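# Place a tray part into the fixture's keyed pocket

## Task

Pick a single part out of the black tray and lower it into the pocket on top of the raised fixture. The part's cut corner must sit in the pocket's cut corner, and the part must lie flat and fully seated.

## Robot and tools

Robot: two arms, left_arm and right_arm, each with a two-finger parallel gripper and a wrist camera. There are also fixed cameras: cam_head_left, cam_head_right, cam_high and cam_low, plus cam_left_wrist and cam_right_wrist. Every image is 896x504 pixels.

Frames. The scene frame has its origin at table-top height, midway between the nominal arm bases. +z is up, +x points out over the table, and left_arm is on the +y side. Image left and right do not match the arm names. Calibrated bases in the scene frame: left_arm at (-0.048, +0.264, +0.038) m, right_arm at (-0.008, -0.358, +0.046) m. Both are turned only slightly about z, and z is up in both base frames. Each arm reports its hand pose (end_effector_position in metres, end_effector_quat_wxyz) in its own base frame. Fixed cameras and the table use the scene frame. end_effector_position is the point between the finger pads, just under 1 cm behind the tips. The fingers point along the gripper's +z axis and open and close along its y axis. Reported poses can be a few centimetres off, more at long reach.

Command row: 14 numbers, each between -1 and 1. The first seven are left_arm: dx, dy, dz, rx, ry, rz, opening. The second seven are right_arm in the same order. Always send all 14 numbers, even when one arm stays still. dx to rz are offsets, not poses. They are measured from that arm's Hand target as it stood when the action or move began, along that Hand target's own axes. A value of 1.0 means 0.6 m or 180 degrees, so 0.05 is 3 cm. rx, ry, rz together form one rotation vector. Opening is absolute: +1 is fully open (about 87 mm between pads), +0.5 about 69 mm, 0 about 43 mm, -0.5 about 18 mm, -1 closed. Sending 0 is itself an opening command, so to leave a gripper alone, repeat its present value.

execute_actions(actions, cameras): actions is a list of actions. Each action is a table of up to 15 rows, and each row lasts one 1/30 s step. If a table is shorter than 15 rows, its last row is held for the remaining steps. Every row counts from the pose at the start of that action, not from the previous row. Repeating an offset in a new action therefore moves the arm further. An empty list just returns the current state and images. cameras selects which images come back: null or ["all"] gives all, [] gives none, and an unknown name invalidates the call.

move(target, speed, blend, opening_speed, blocking, cameras): drives each gripper in a straight line toward an offset from its Hand target. target is either one 14-number row, or a list of up to 15 rows that all count from the same starting Hand targets. speed is in m/s, from 0.002 to 2.9, default 0.25; rotation is limited to twice that in rad/s. You can give one speed for each leg. blend, in metres, rounds the corners between listed targets. opening_speed, 0.2 or more per second on the -1..+1 scale, makes the fingers change gradually. blocking=false returns after about 0.5 s while the motion continues. Paths do not avoid obstacles or the other arm. Fast moves overshoot and lag. Do not route a gripper close past its own arm's base; go around it instead. The result adds a move: line giving the outcome, such as done, off_target, moving, held or fault, and which limits acted: paced means the pose was clipped, held means a check withheld steps.

wait(seconds 0 to 10) lets the scene run with the commands held. stop brakes a running move. zoom_image(camera, region [x0,y0,x1,y1], at most 504x504 pixels) magnifies part of that camera's latest image. read_manual returns licence texts only. finished_scene(scene) ends the scene, given the current scene's number, and cannot be undone. Call it only once the part sits correctly without the robot touching it.

Results. Hand target is the last commanded pose after clipping, and the next offsets start from it. The gripper often stops short of it through friction or weight, especially at long reach. Waiting does not close the gap, but any new command, even all zeros, tries again. Check the position and tilt after each move and correct them. The controller keeps a commanded orientation within 40 degrees of the measured one. grip_measured is the finger position on the same -1..+1 scale as opening, and can be off by about 1 mm. To hold a part, command about 0.04 below the reading at first contact; this gives roughly 20 N per pad. Joint velocities may read within noise. Joint torques include the arm's own weight; joints 1 to 3 wrap at ±28 N m. Tool commands shows the current gripper commands.

Avoid: dropping the part, releasing it while it moves, fast or hard contacts, and pressing a target far past a surface. To end a push, command back past the gripper's current spot. Keep the two grippers and the arms apart, because a collision or a grip on the other arm's fingers can fail the task. Anything that falls off the table, or is left off it, fails the task. Loose objects may be nudged now and then, so re-check before finishing. Stretched arms, held loads and pushes heat the motors. MOTOR HOT appears at 75 °C, and at 90 °C that arm folds up and stays idle.

Each tool is called after "Call:" by a JSON object that holds its "fn" and its "kwargs".

## Session

Call:
{"fn": "execute_actions", "kwargs": {"actions": []}}

Scene clock: 0.00 s.
left_arm: end_effector_position=(+0.3892, +0.0250, +0.0530) grip_measured=+1.000 end_effector_quat_wxyz=(+0.581, -0.031, +0.813, +0.027) | right_arm: end_effector_position=(+0.3951, -0.0237, +0.0494) grip_measured=+0.986 end_effector_quat_wxyz=(+0.590, +0.024, +0.805, -0.049)
Joint positions: left_arm=[0.05 1.57 0.384 0.857 -0.032 -0.002 1] | right_arm=[-0.017 1.632 0.384 0.944 0.091 -0.023 0.993]
Joint velocities: within noise
Joint torques (N m): no reading
Motor temperatures (°C): left_arm=[18 23 21 22 18 19 18] | right_arm=[21 24 23 26 20 20 18]
Heat: left arm: 23 °C; right arm: 26 °C.
Hand target: left_arm +0.3941, +0.0253, +0.0623; +0.593, -0.031, +0.804, +0.027 | right_arm +0.3992, -0.0238, +0.0571; +0.600, +0.025, +0.798, -0.049
Tool commands: left_gripper/opening=+1.0 right_gripper/opening=+1.0

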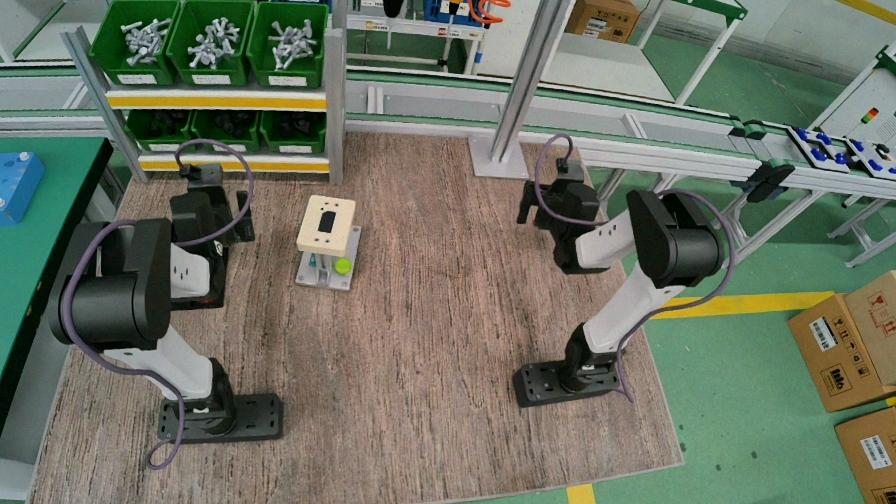

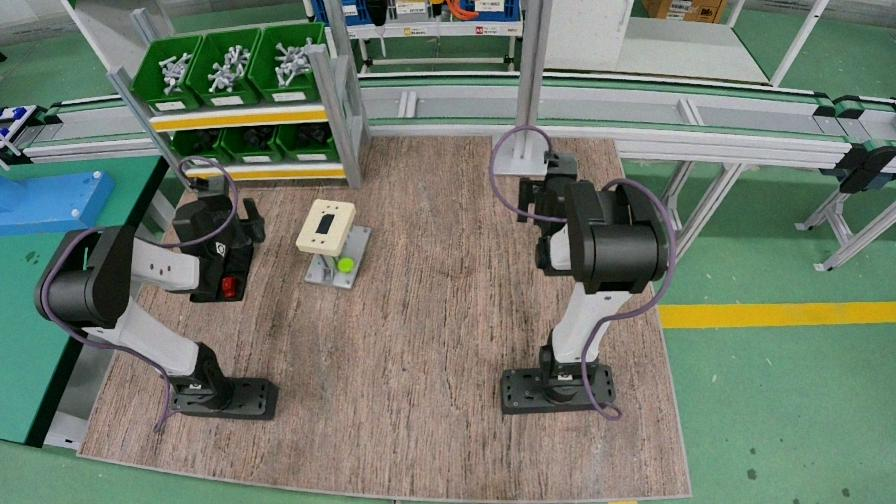

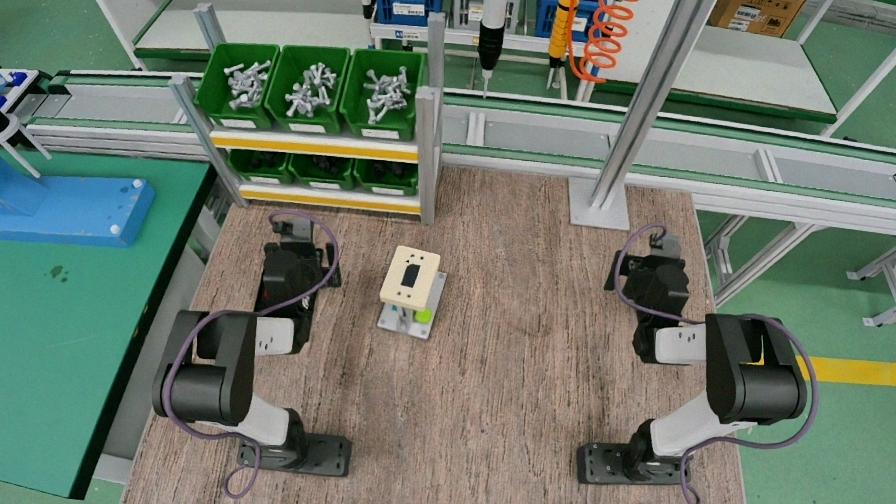

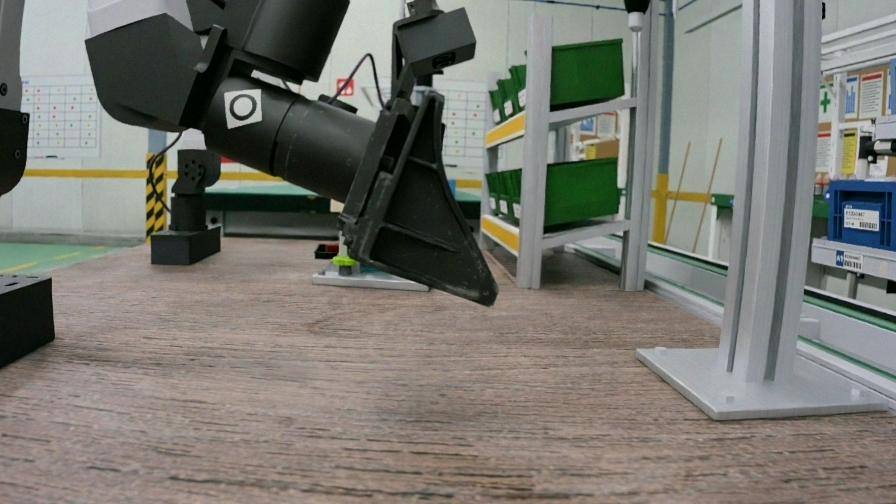

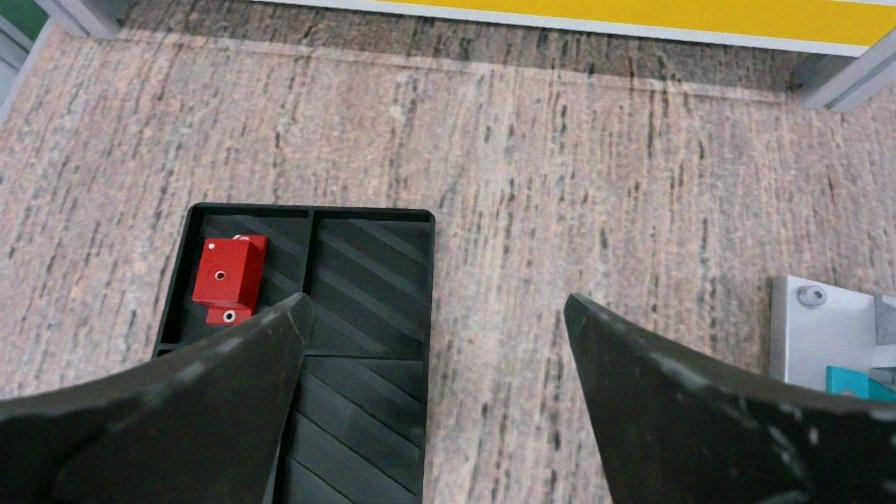

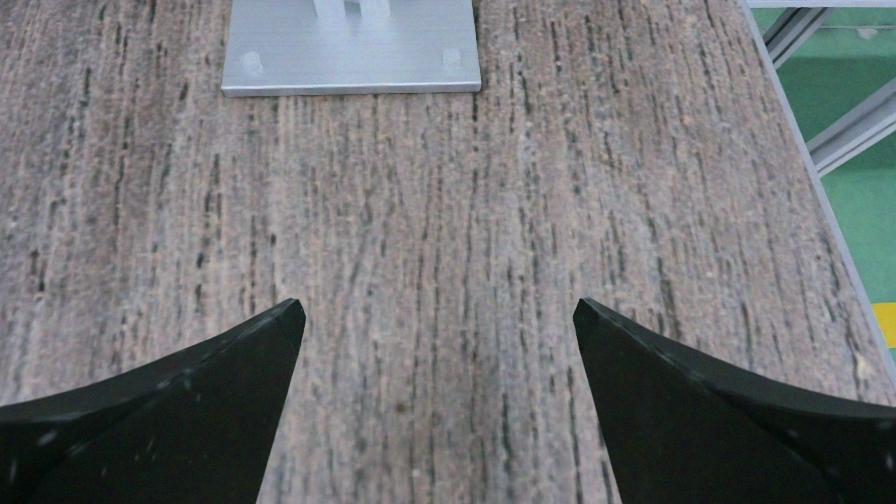

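Call:
{"fn": "zoom_image", "kwargs": {"camera": "cam_left_wrist", "region": [140, 190, 460, 504]}}

Call:
{"fn": "zoom_image", "kwargs": {"camera": "cam_high", "region": [360, 230, 460, 350]}}

Call:
{"fn": "zoom_image", "kwargs": {"camera": "cam_head_right", "region": [160, 170, 280, 310]}}

Call:
{"fn": "zoom_image", "kwargs": {"camera": "cam_head_right", "region": [290, 190, 380, 300]}}

Scaled by 1.575 from the camera's 896x504 image, which has a finer 1280x720 frame.

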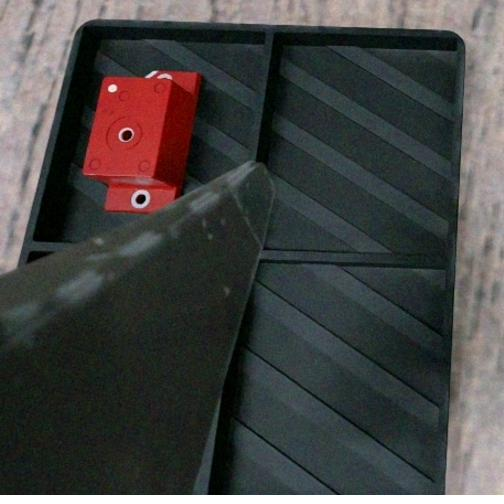

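Scaled by 4.200 from the camera's 896x504 image, which has a finer 1280x720 frame.

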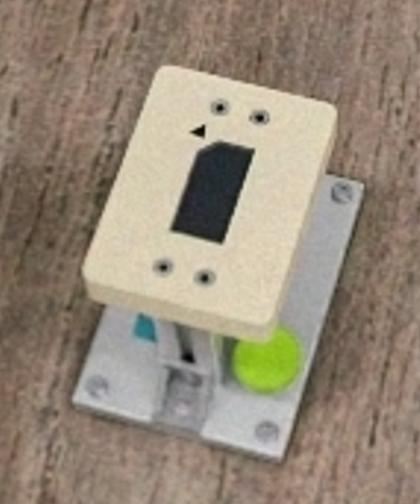

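Scaled by 3.600 from the camera's 896x504 image, which has a finer 1280x720 frame.

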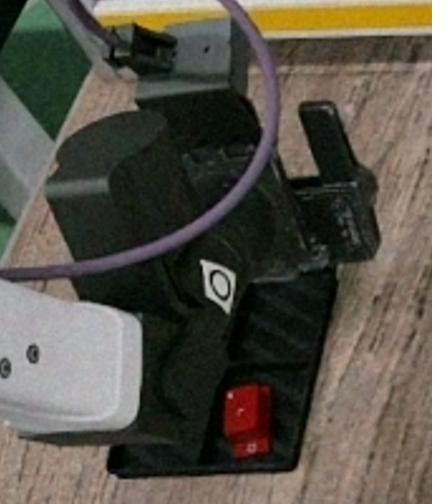

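Scaled by 4.582 from the camera's 896x504 image, which has a finer 1280x720 frame.

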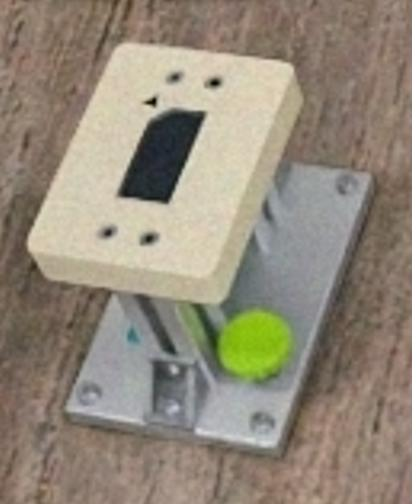

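Call:
{"fn": "move", "kwargs": {"target": [-0.142,0,-0.218,0,0,0,1,0,0,0,0,0,0,1], "speed": 0.3}}

Scene clock: 29.33 s.
left_arm: end_effector_position=(+0.2908, +0.0158, +0.1684) grip_measured=+1.000 end_effector_quat_wxyz=(+0.583, -0.025, +0.812, +0.026) | right_arm: end_effector_position=(+0.3951, -0.0237, +0.0494) grip_measured=+0.986 end_effector_quat_wxyz=(+0.590, +0.024, +0.805, -0.049)
Joint positions: left_arm=[0.027 0.688 0.473 -0.111 -0.045 -0.002 1] | right_arm=[-0.017 1.632 0.384 0.944 0.091 -0.023 0.993]
Joint torques (N m): left_arm=[-0.87 -0.06 10.73 1.85 -0.08 -0.08] | right_arm=[0.03 -5.85 5.19 1.84 -0.04 -0.04]
Motor temperatures (°C): left_arm=[18 24 22 27 18 19 18] | right_arm=[21 26 24 31 20 20 18]
Heat: left arm: 27 °C; right arm: 31 °C.
Hand target: left_arm +0.2947, +0.0163, +0.1824; +0.593, -0.031, +0.804, +0.027 | right_arm +0.3992, -0.0238, +0.0572; +0.600, +0.025, +0.798, -0.049
Off the commanded pose: left_arm 0.014 m, 2 deg | right_arm 0.009 m, 1 deg.
move: off_target (left_arm)

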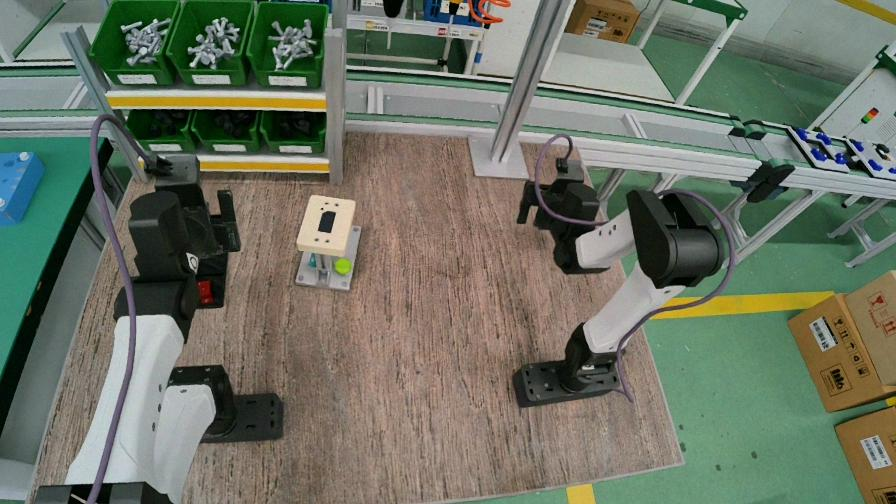

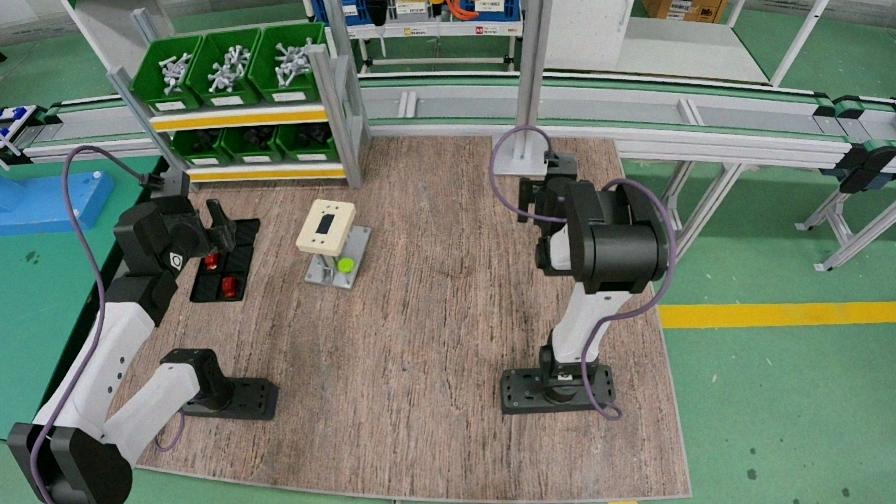

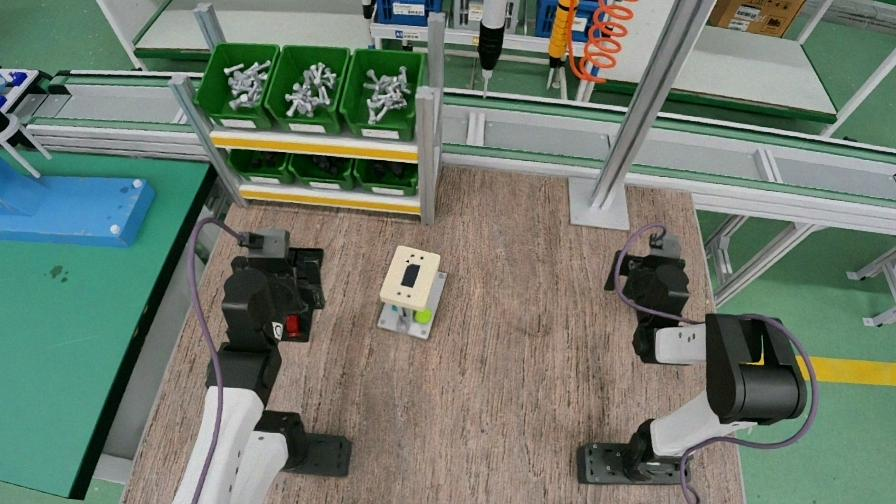

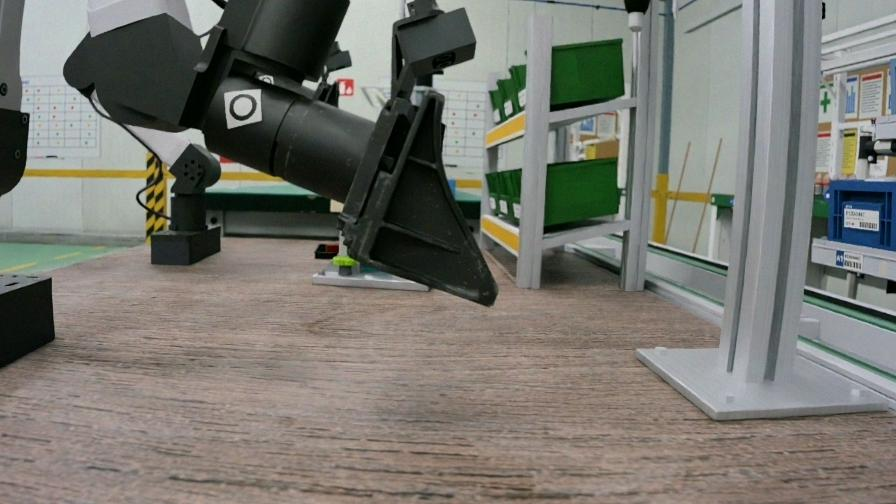

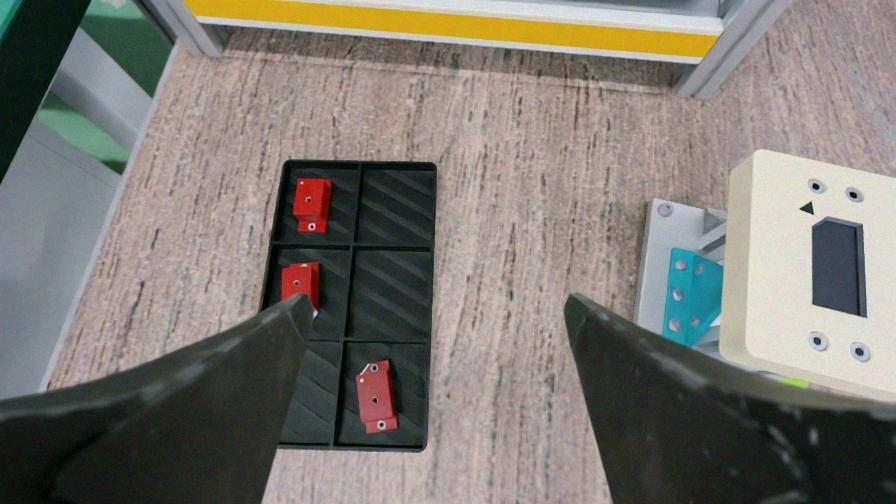

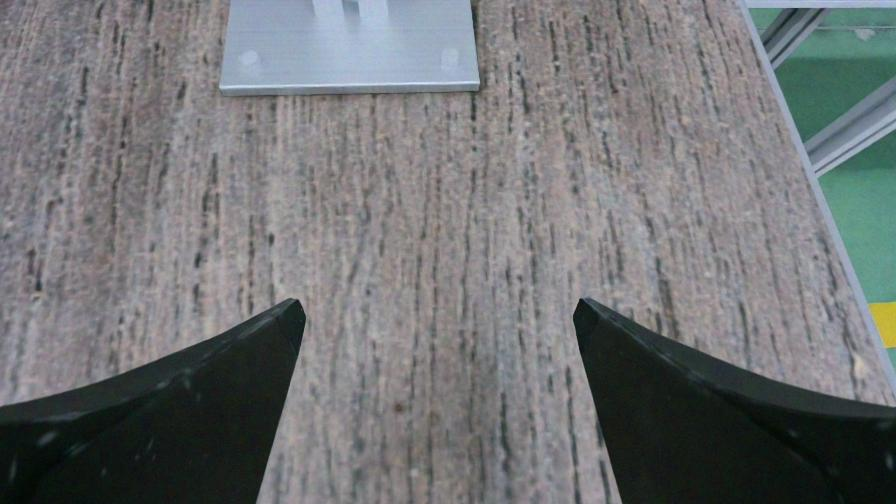

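Call:
{"fn": "zoom_image", "kwargs": {"camera": "cam_left_wrist", "region": [320, 330, 440, 450]}}

Call:
{"fn": "zoom_image", "kwargs": {"camera": "cam_left_wrist", "region": [250, 160, 370, 340]}}

Call:
{"fn": "zoom_image", "kwargs": {"camera": "cam_left_wrist", "region": [640, 140, 896, 400]}}

Scaled by 4.200 from the camera's 896x504 image, which has a finer 1280x720 frame.

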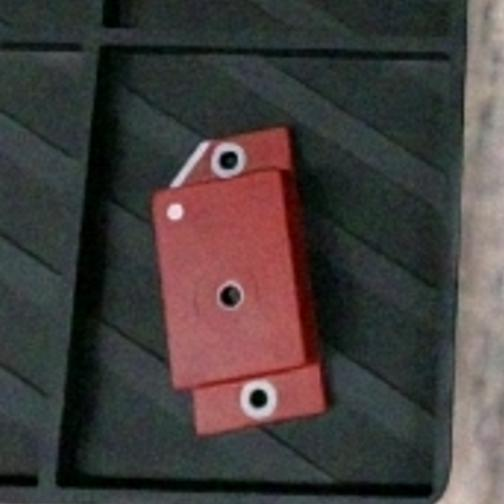

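Scaled by 2.800 from the camera's 896x504 image, which has a finer 1280x720 frame.

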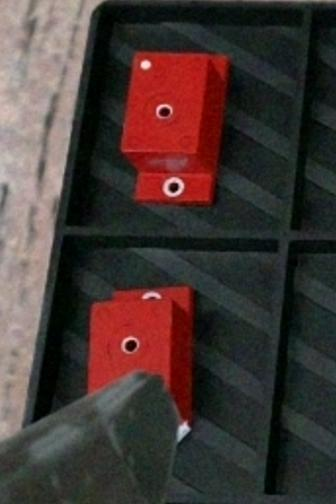

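Scaled by 1.938 from the camera's 896x504 image, which has a finer 1280x720 frame.

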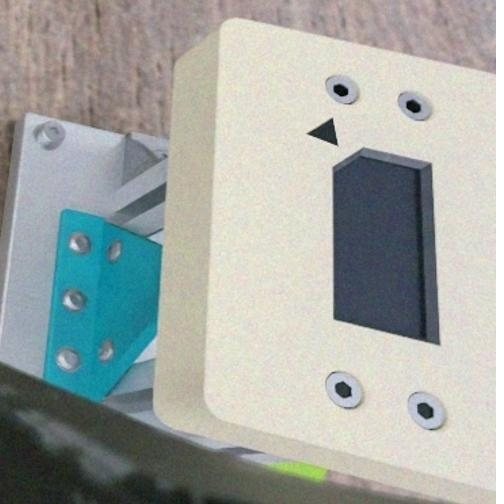

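Call:
{"fn": "move", "kwargs": {"target": [-0.009,-0.336,0.021,0,0,0,1,-0.283,0,-0.22,0,0,0,1], "speed": 0.3}}

Scene clock: 91.57 s.
left_arm: end_effector_position=(+0.3177, -0.1770, +0.1689) grip_measured=+1.000 end_effector_quat_wxyz=(+0.579, -0.012, +0.814, +0.039) | right_arm: end_effector_position=(+0.3178, -0.0080, +0.2415) grip_measured=+0.986 end_effector_quat_wxyz=(+0.587, +0.020, +0.808, -0.052)
Joint positions: left_arm=[-0.857 1.286 0.789 -0.033 -0.868 -0.367 1] | right_arm=[0.073 0.854 0.794 -0.256 0.176 -0.006 0.993]
Joint torques (N m): left_arm=[-0.58 -3.48 10.06 1.82 -0.35 -0.11] | right_arm=[0.7 -1.11 9.13 1.79 0.05 0.06]
Motor temperatures (°C): left_arm=[18 23 28 28 18 19 18] | right_arm=[21 27 25 34 20 20 18]
Heat: left arm: 28 °C; right arm: 34 °C.
Hand target: left_arm +0.3247, -0.1836, +0.1823; +0.593, -0.031, +0.804, +0.027 | right_arm +0.3206, -0.0065, +0.2568; +0.600, +0.025, +0.798, -0.049
Off the commanded pose: left_arm 0.016 m, 3 deg | right_arm 0.015 m, 2 deg.
move: off_target (left_arm, right_arm)

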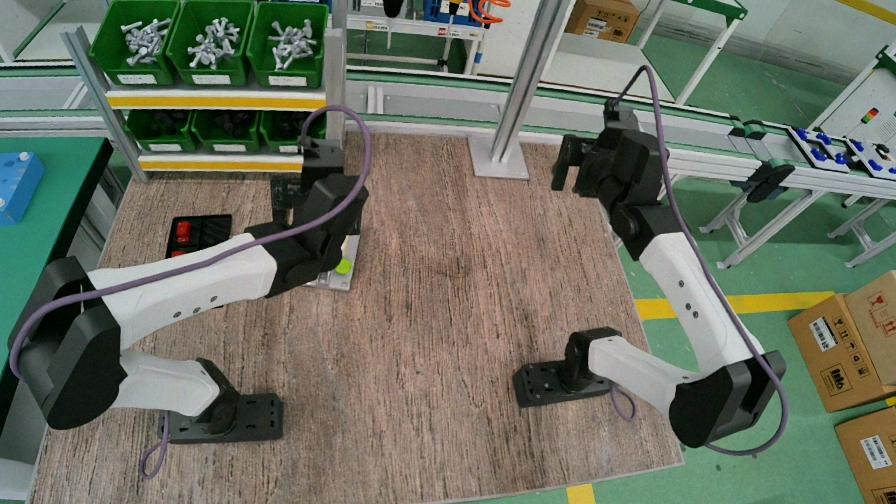

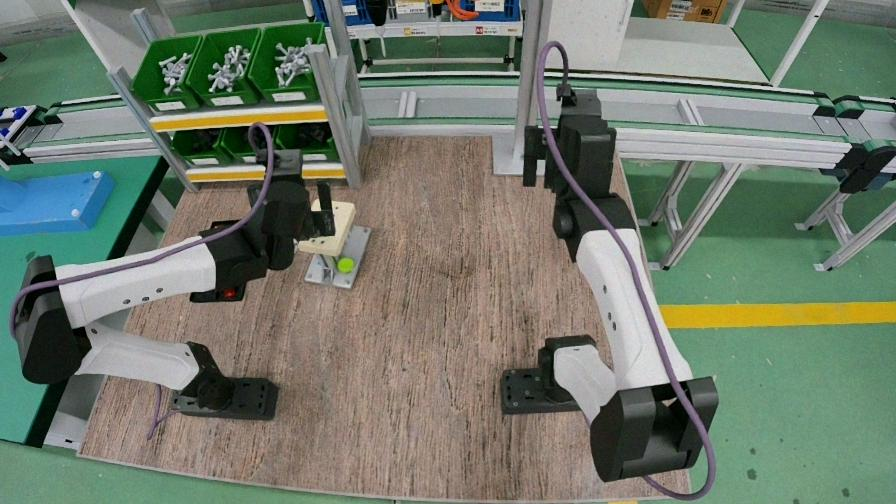

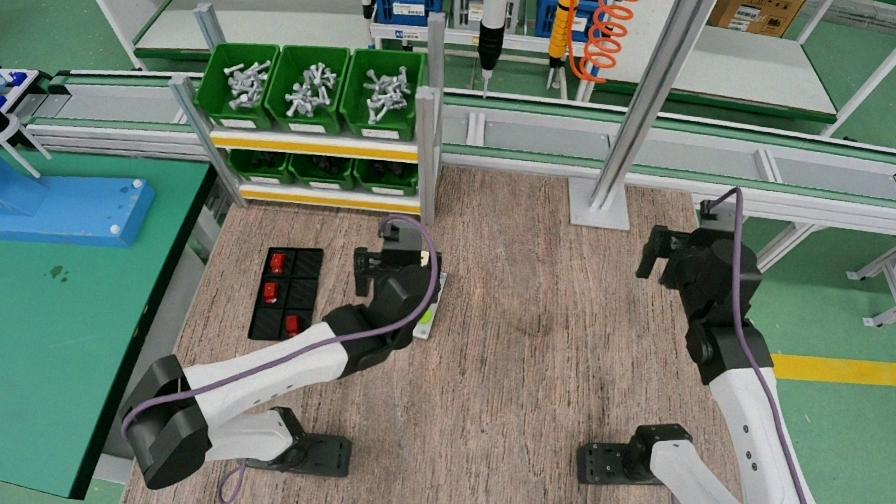

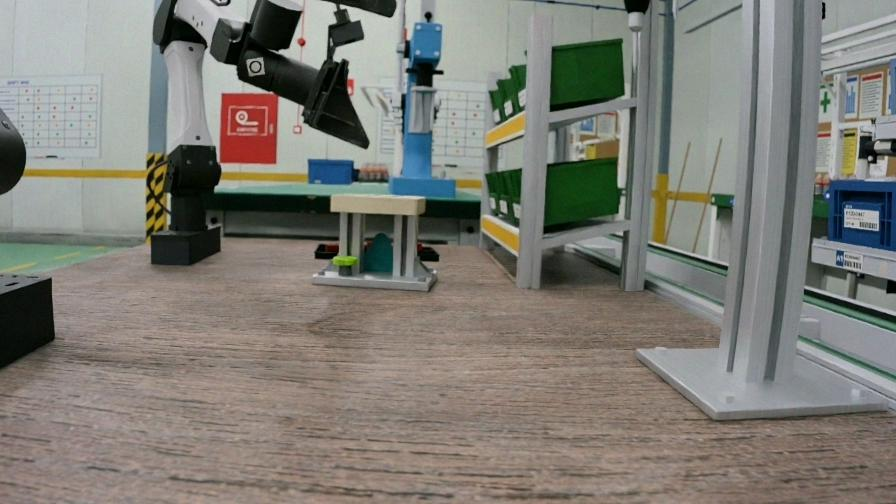

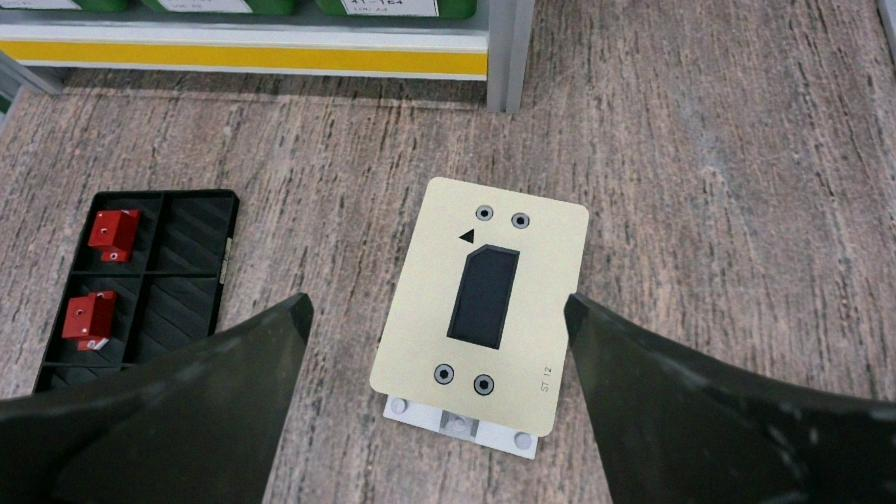

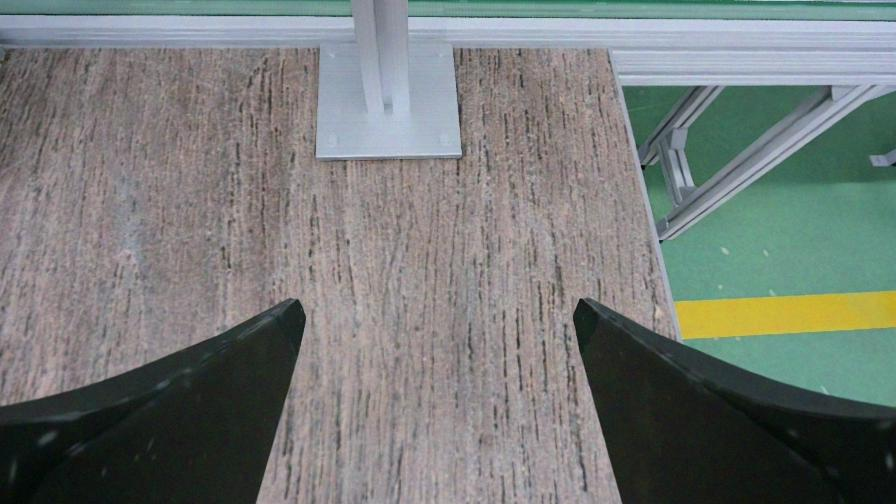

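Call:
{"fn": "zoom_image", "kwargs": {"camera": "cam_low", "region": [300, 180, 450, 300]}}

Call:
{"fn": "zoom_image", "kwargs": {"camera": "cam_left_wrist", "region": [360, 170, 600, 470]}}

Scaled by 3.360 from the camera's 896x504 image, which has a finer 1280x720 frame.

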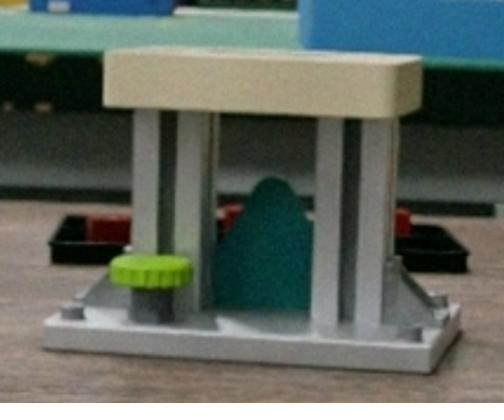

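Scaled by 1.680 from the camera's 896x504 image, which has a finer 1280x720 frame.

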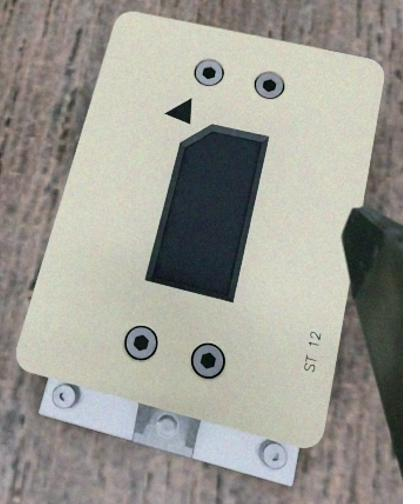

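Call:
{"fn": "move", "kwargs": {"target": [0.1727,0.421,-0.0027,-0.0317,0.4036,-0.0468,-0.1,0,0,0,0,0,0,1], "speed": 0.3, "cameras": ["cam_head_right","cam_high","cam_left_wrist"]}}

Scene clock: 184.90 s.
left_arm: end_effector_position=(+0.2683, +0.0668, +0.0823) grip_measured=-0.100 end_effector_quat_wxyz=(+0.000, -0.127, +0.992, +0.007) | right_arm: end_effector_position=(+0.3176, -0.0080, +0.2413) grip_measured=+0.986 end_effector_quat_wxyz=(+0.586, +0.020, +0.808, -0.052)
Joint positions: left_arm=[0.238 1.757 1.353 -1.165 -0.014 -0.018 0.45] | right_arm=[0.073 0.854 0.794 -0.257 0.177 -0.006 0.993]
Joint torques (N m): left_arm=[-0.17 -6.65 8.59 0.2 0.23 0.11] | right_arm=[0.72 -1.13 9.13 1.79 0.05 0.06]
Motor temperatures (°C): left_arm=[18 24 33 30 18 19 18] | right_arm=[21 24 33 33 20 20 17]
Heat: left arm: 33 °C; right arm: 33 °C.
Hand target: left_arm +0.2721, +0.0663, +0.0857; +0.001, -0.123, +0.992, +0.000 | right_arm +0.3206, -0.0065, +0.2567; +0.600, +0.025, +0.798, -0.049
Off the commanded pose: left_arm 0.005 m, 1 deg | right_arm 0.016 m, 2 deg.
move: off_target (right_arm)
Images, in order (width x height): cam_head_right 896x504, cam_high 896x504, cam_left_wrist 896x504.

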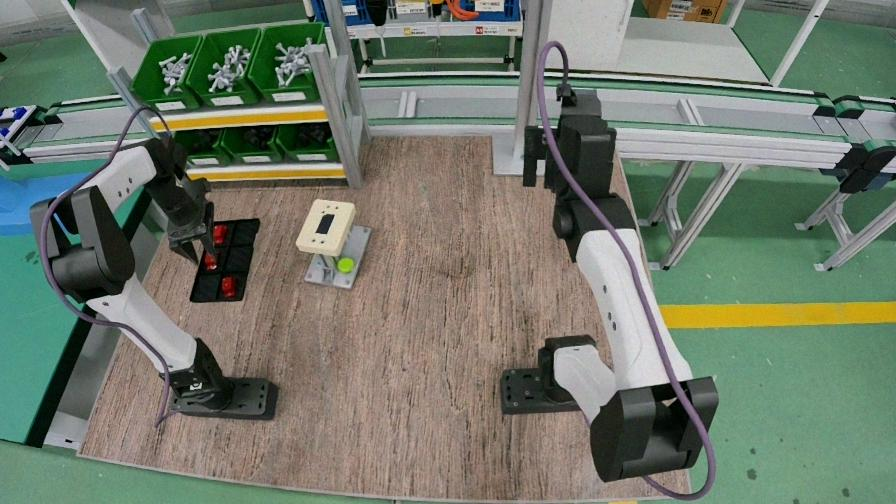

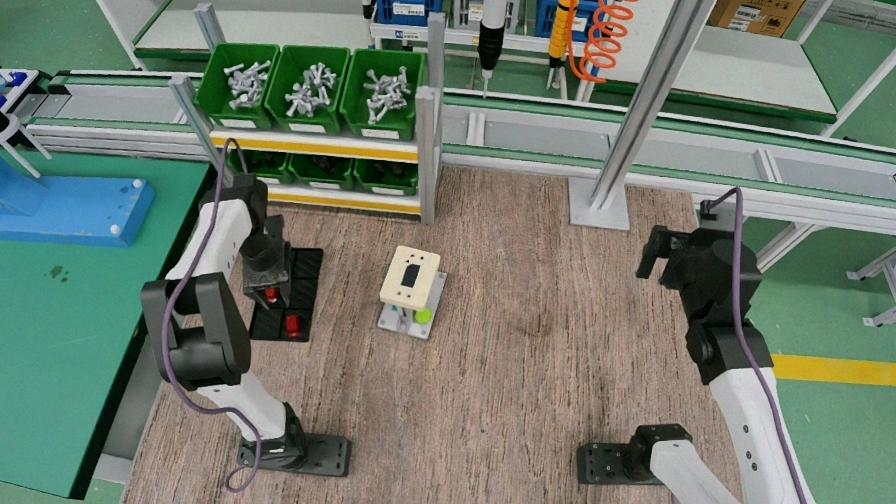

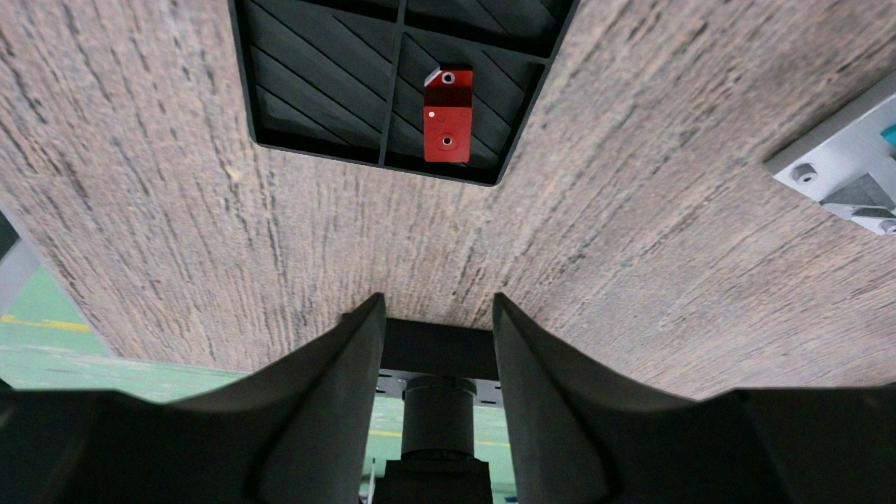

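Call:
{"fn": "move", "kwargs": {"target": [0,0,0.125,0,0,0,-0.1,0,0,0,0,0,0,1], "speed": 0.25, "cameras": ["cam_head_right","cam_left_wrist"]}}

Call:
{"fn": "zoom_image", "kwargs": {"camera": "cam_left_wrist", "region": [330, 150, 550, 350]}}

Scene clock: 208.30 s.
left_arm: end_effector_position=(+0.2675, +0.0666, +0.0146) grip_measured=-0.100 end_effector_quat_wxyz=(-0.006, -0.127, +0.992, +0.006) | right_arm: end_effector_position=(+0.3176, -0.0080, +0.2413) grip_measured=+0.986 end_effector_quat_wxyz=(+0.586, +0.020, +0.808, -0.052)
Joint positions: left_arm=[0.238 1.84 1.173 -0.914 -0.013 -0.017 0.45] | right_arm=[0.073 0.854 0.794 -0.257 0.177 -0.006 0.993]
Joint torques (N m): left_arm=[-0.14 -7.04 5.48 0.54 0.22 0.11] | right_arm=[0.7 -1.14 9.13 1.79 0.05 0.06]
Heat: left arm: 31 °C; right arm: 34 °C.
Hand target: left_arm +0.2721, +0.0663, +0.0107; +0.000, -0.123, +0.992, +0.000 | right_arm +0.3206, -0.0065, +0.2567; +0.600, +0.025, +0.798, -0.049
Off the commanded pose: left_arm 0.006 m, 1 deg | right_arm 0.016 m, 2 deg.
move: off_target (right_arm)
Images, in order (width x height): cam_head_right 896x504, cam_left_wrist 896x504.

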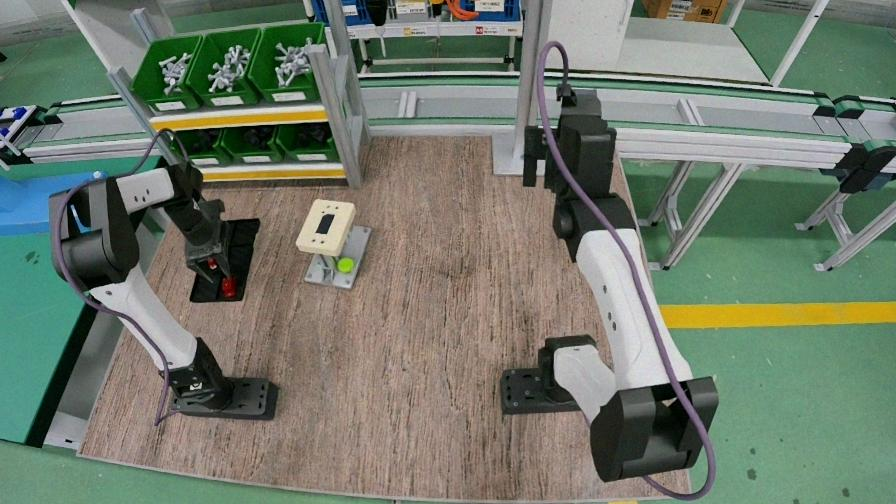

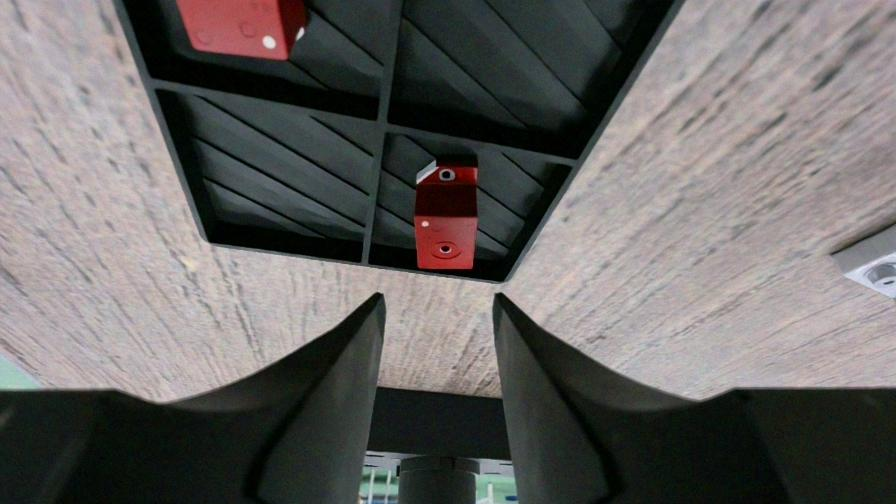

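Scaled by 2.291 from the camera's 896x504 image, which has a finer 1280x720 frame.

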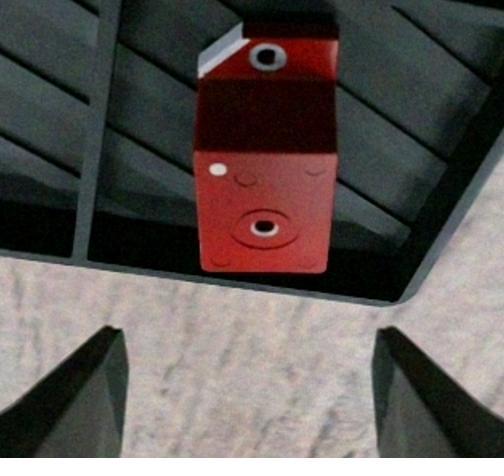

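Call:
{"fn": "move", "kwargs": {"target": [0,-0.0023,0.035,0.0043,-0.0033,0,-0.1,0,0,0,0,0,0,1], "speed": 0.15, "cameras": ["cam_left_wrist"]}}

Call:
{"fn": "zoom_image", "kwargs": {"camera": "cam_left_wrist", "region": [330, 180, 550, 380]}}

Scene clock: 225.07 s.
left_arm: end_effector_position=(+0.2691, +0.0647, -0.0056) grip_measured=-0.100 end_effector_quat_wxyz=(+0.002, -0.126, +0.992, +0.000) | right_arm: end_effector_position=(+0.3176, -0.0080, +0.2413) grip_measured=+0.986 end_effector_quat_wxyz=(+0.586, +0.020, +0.808, -0.052)
Joint positions: left_arm=[0.238 1.866 1.121 -0.822 0 -0.014 0.45] | right_arm=[0.073 0.854 0.794 -0.257 0.177 -0.006 0.993]
Joint torques (N m): left_arm=[0.14 -6.93 5.09 0.59 0.24 0.11] | right_arm=[0.72 -1.14 9.13 1.79 0.05 0.06]
Heat: left arm: 29 °C; right arm: 34 °C.
Hand target: left_arm +0.2725, +0.0651, -0.0103; +0.006, -0.123, +0.992, -0.006 | right_arm +0.3206, -0.0065, +0.2568; +0.600, +0.025, +0.798, -0.049
Off the commanded pose: left_arm 0.006 m, 1 deg | right_arm 0.016 m, 2 deg.
move: off_target (right_arm)
Images, in order (width x height): cam_left_wrist 896x504.

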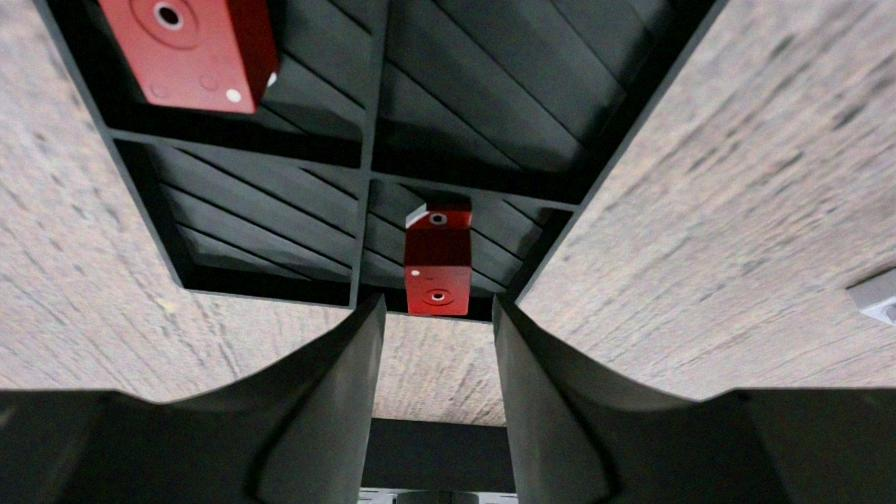

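Scaled by 2.291 from the camera's 896x504 image, which has a finer 1280x720 frame.

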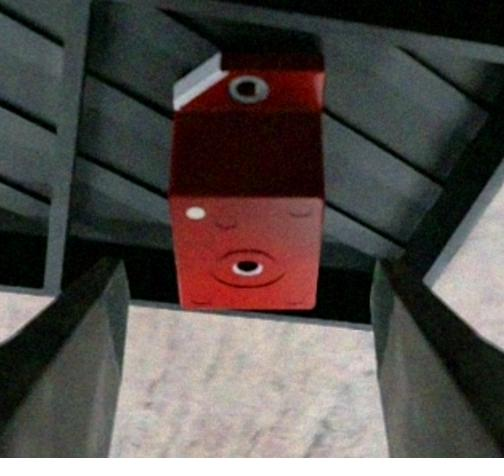

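Call:
{"fn": "move", "kwargs": {"target": [0,0,0.024,0,0,0,-0.1,0,0,0,0,0,0,1], "speed": 0.1, "cameras": ["cam_left_wrist"]}}

Call:
{"fn": "zoom_image", "kwargs": {"camera": "cam_left_wrist", "region": [330, 180, 550, 380]}}

Scene clock: 233.87 s.
left_arm: end_effector_position=(+0.2696, +0.0648, -0.0197) grip_measured=-0.100 end_effector_quat_wxyz=(+0.002, -0.126, +0.992, +0.000) | right_arm: end_effector_position=(+0.3176, -0.0080, +0.2412) grip_measured=+0.986 end_effector_quat_wxyz=(+0.586, +0.020, +0.808, -0.052)
Joint positions: left_arm=[0.238 1.895 1.095 -0.767 0 -0.014 0.45] | right_arm=[0.073 0.854 0.794 -0.257 0.177 -0.006 0.993]
Joint torques (N m): left_arm=[0.1 -6.98 4.9 0.58 0.23 0.1] | right_arm=[0.7 -1.13 9.13 1.8 0.05 0.06]
Heat: left arm: 29 °C; right arm: 34 °C.
Hand target: left_arm +0.2727, +0.0649, -0.0246; +0.007, -0.123, +0.992, -0.006 | right_arm +0.3205, -0.0065, +0.2567; +0.600, +0.025, +0.798, -0.049
Off the commanded pose: left_arm 0.006 m, 1 deg | right_arm 0.016 m, 2 deg.
move: off_target (right_arm)
Images, in order (width x height): cam_left_wrist 896x504.

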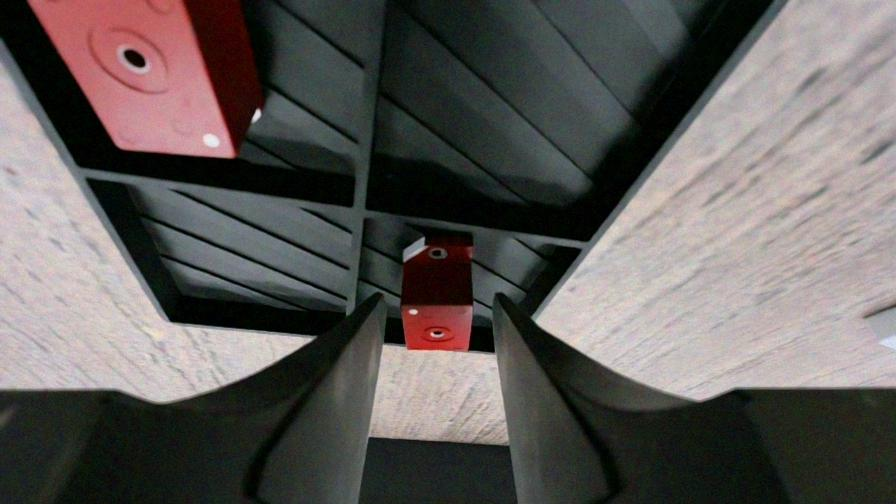

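Scaled by 2.291 from the camera's 896x504 image, which has a finer 1280x720 frame.

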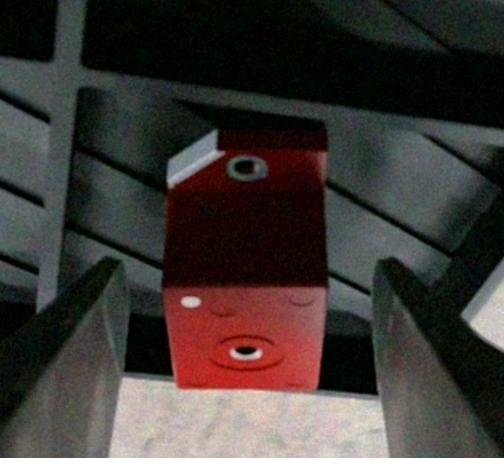

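Call:
{"fn": "move", "kwargs": {"target": [0,0,0,0,0,0,-0.5,0,0,0,0,0,0,1], "speed": 0.1, "opening_speed": 0.3, "cameras": ["cam_left_wrist"]}}

Call:
{"fn": "zoom_image", "kwargs": {"camera": "cam_left_wrist", "region": [330, 180, 550, 380]}}

Scene clock: 241.90 s.
left_arm: end_effector_position=(+0.2699, +0.0649, -0.0197) grip_measured=-0.402 end_effector_quat_wxyz=(+0.003, -0.125, +0.992, +0.000) | right_arm: end_effector_position=(+0.3176, -0.0080, +0.2412) grip_measured=+0.986 end_effector_quat_wxyz=(+0.586, +0.020, +0.808, -0.052)
Joint positions: left_arm=[0.238 1.895 1.095 -0.766 0 -0.013 0.299] | right_arm=[0.073 0.854 0.794 -0.257 0.177 -0.006 0.993]
Joint torques (N m): left_arm=[0.09 -6.97 4.9 0.58 0.23 0.1] | right_arm=[0.7 -1.14 9.13 1.79 0.05 0.06]
Motor temperatures (°C): left_arm=[18 26 28 26 18 19 18] | right_arm=[21 24 34 34 20 20 17]
Heat: left arm: 28 °C; right arm: 34 °C.
Hand target: left_arm +0.2728, +0.0649, -0.0247; +0.007, -0.123, +0.992, -0.006 | right_arm +0.3206, -0.0065, +0.2567; +0.600, +0.025, +0.798, -0.049
Off the commanded pose: left_arm 0.006 m, 1 deg | right_arm 0.016 m, 2 deg.
move: off_target (right_arm)
Images, in order (width x height): cam_left_wrist 896x504.

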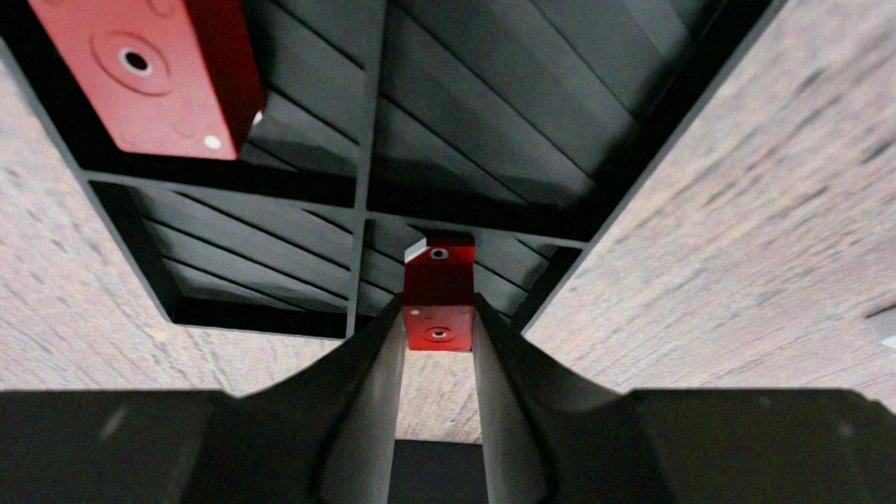

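Scaled by 2.291 from the camera's 896x504 image, which has a finer 1280x720 frame.

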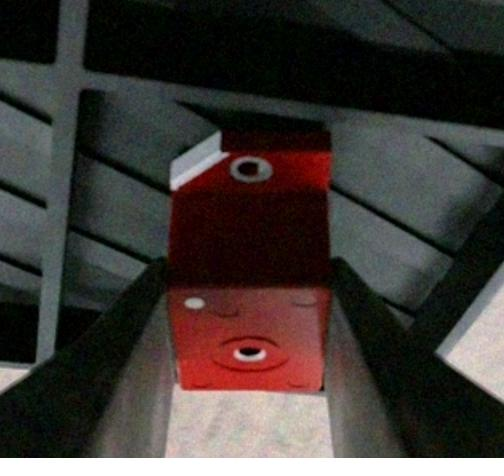

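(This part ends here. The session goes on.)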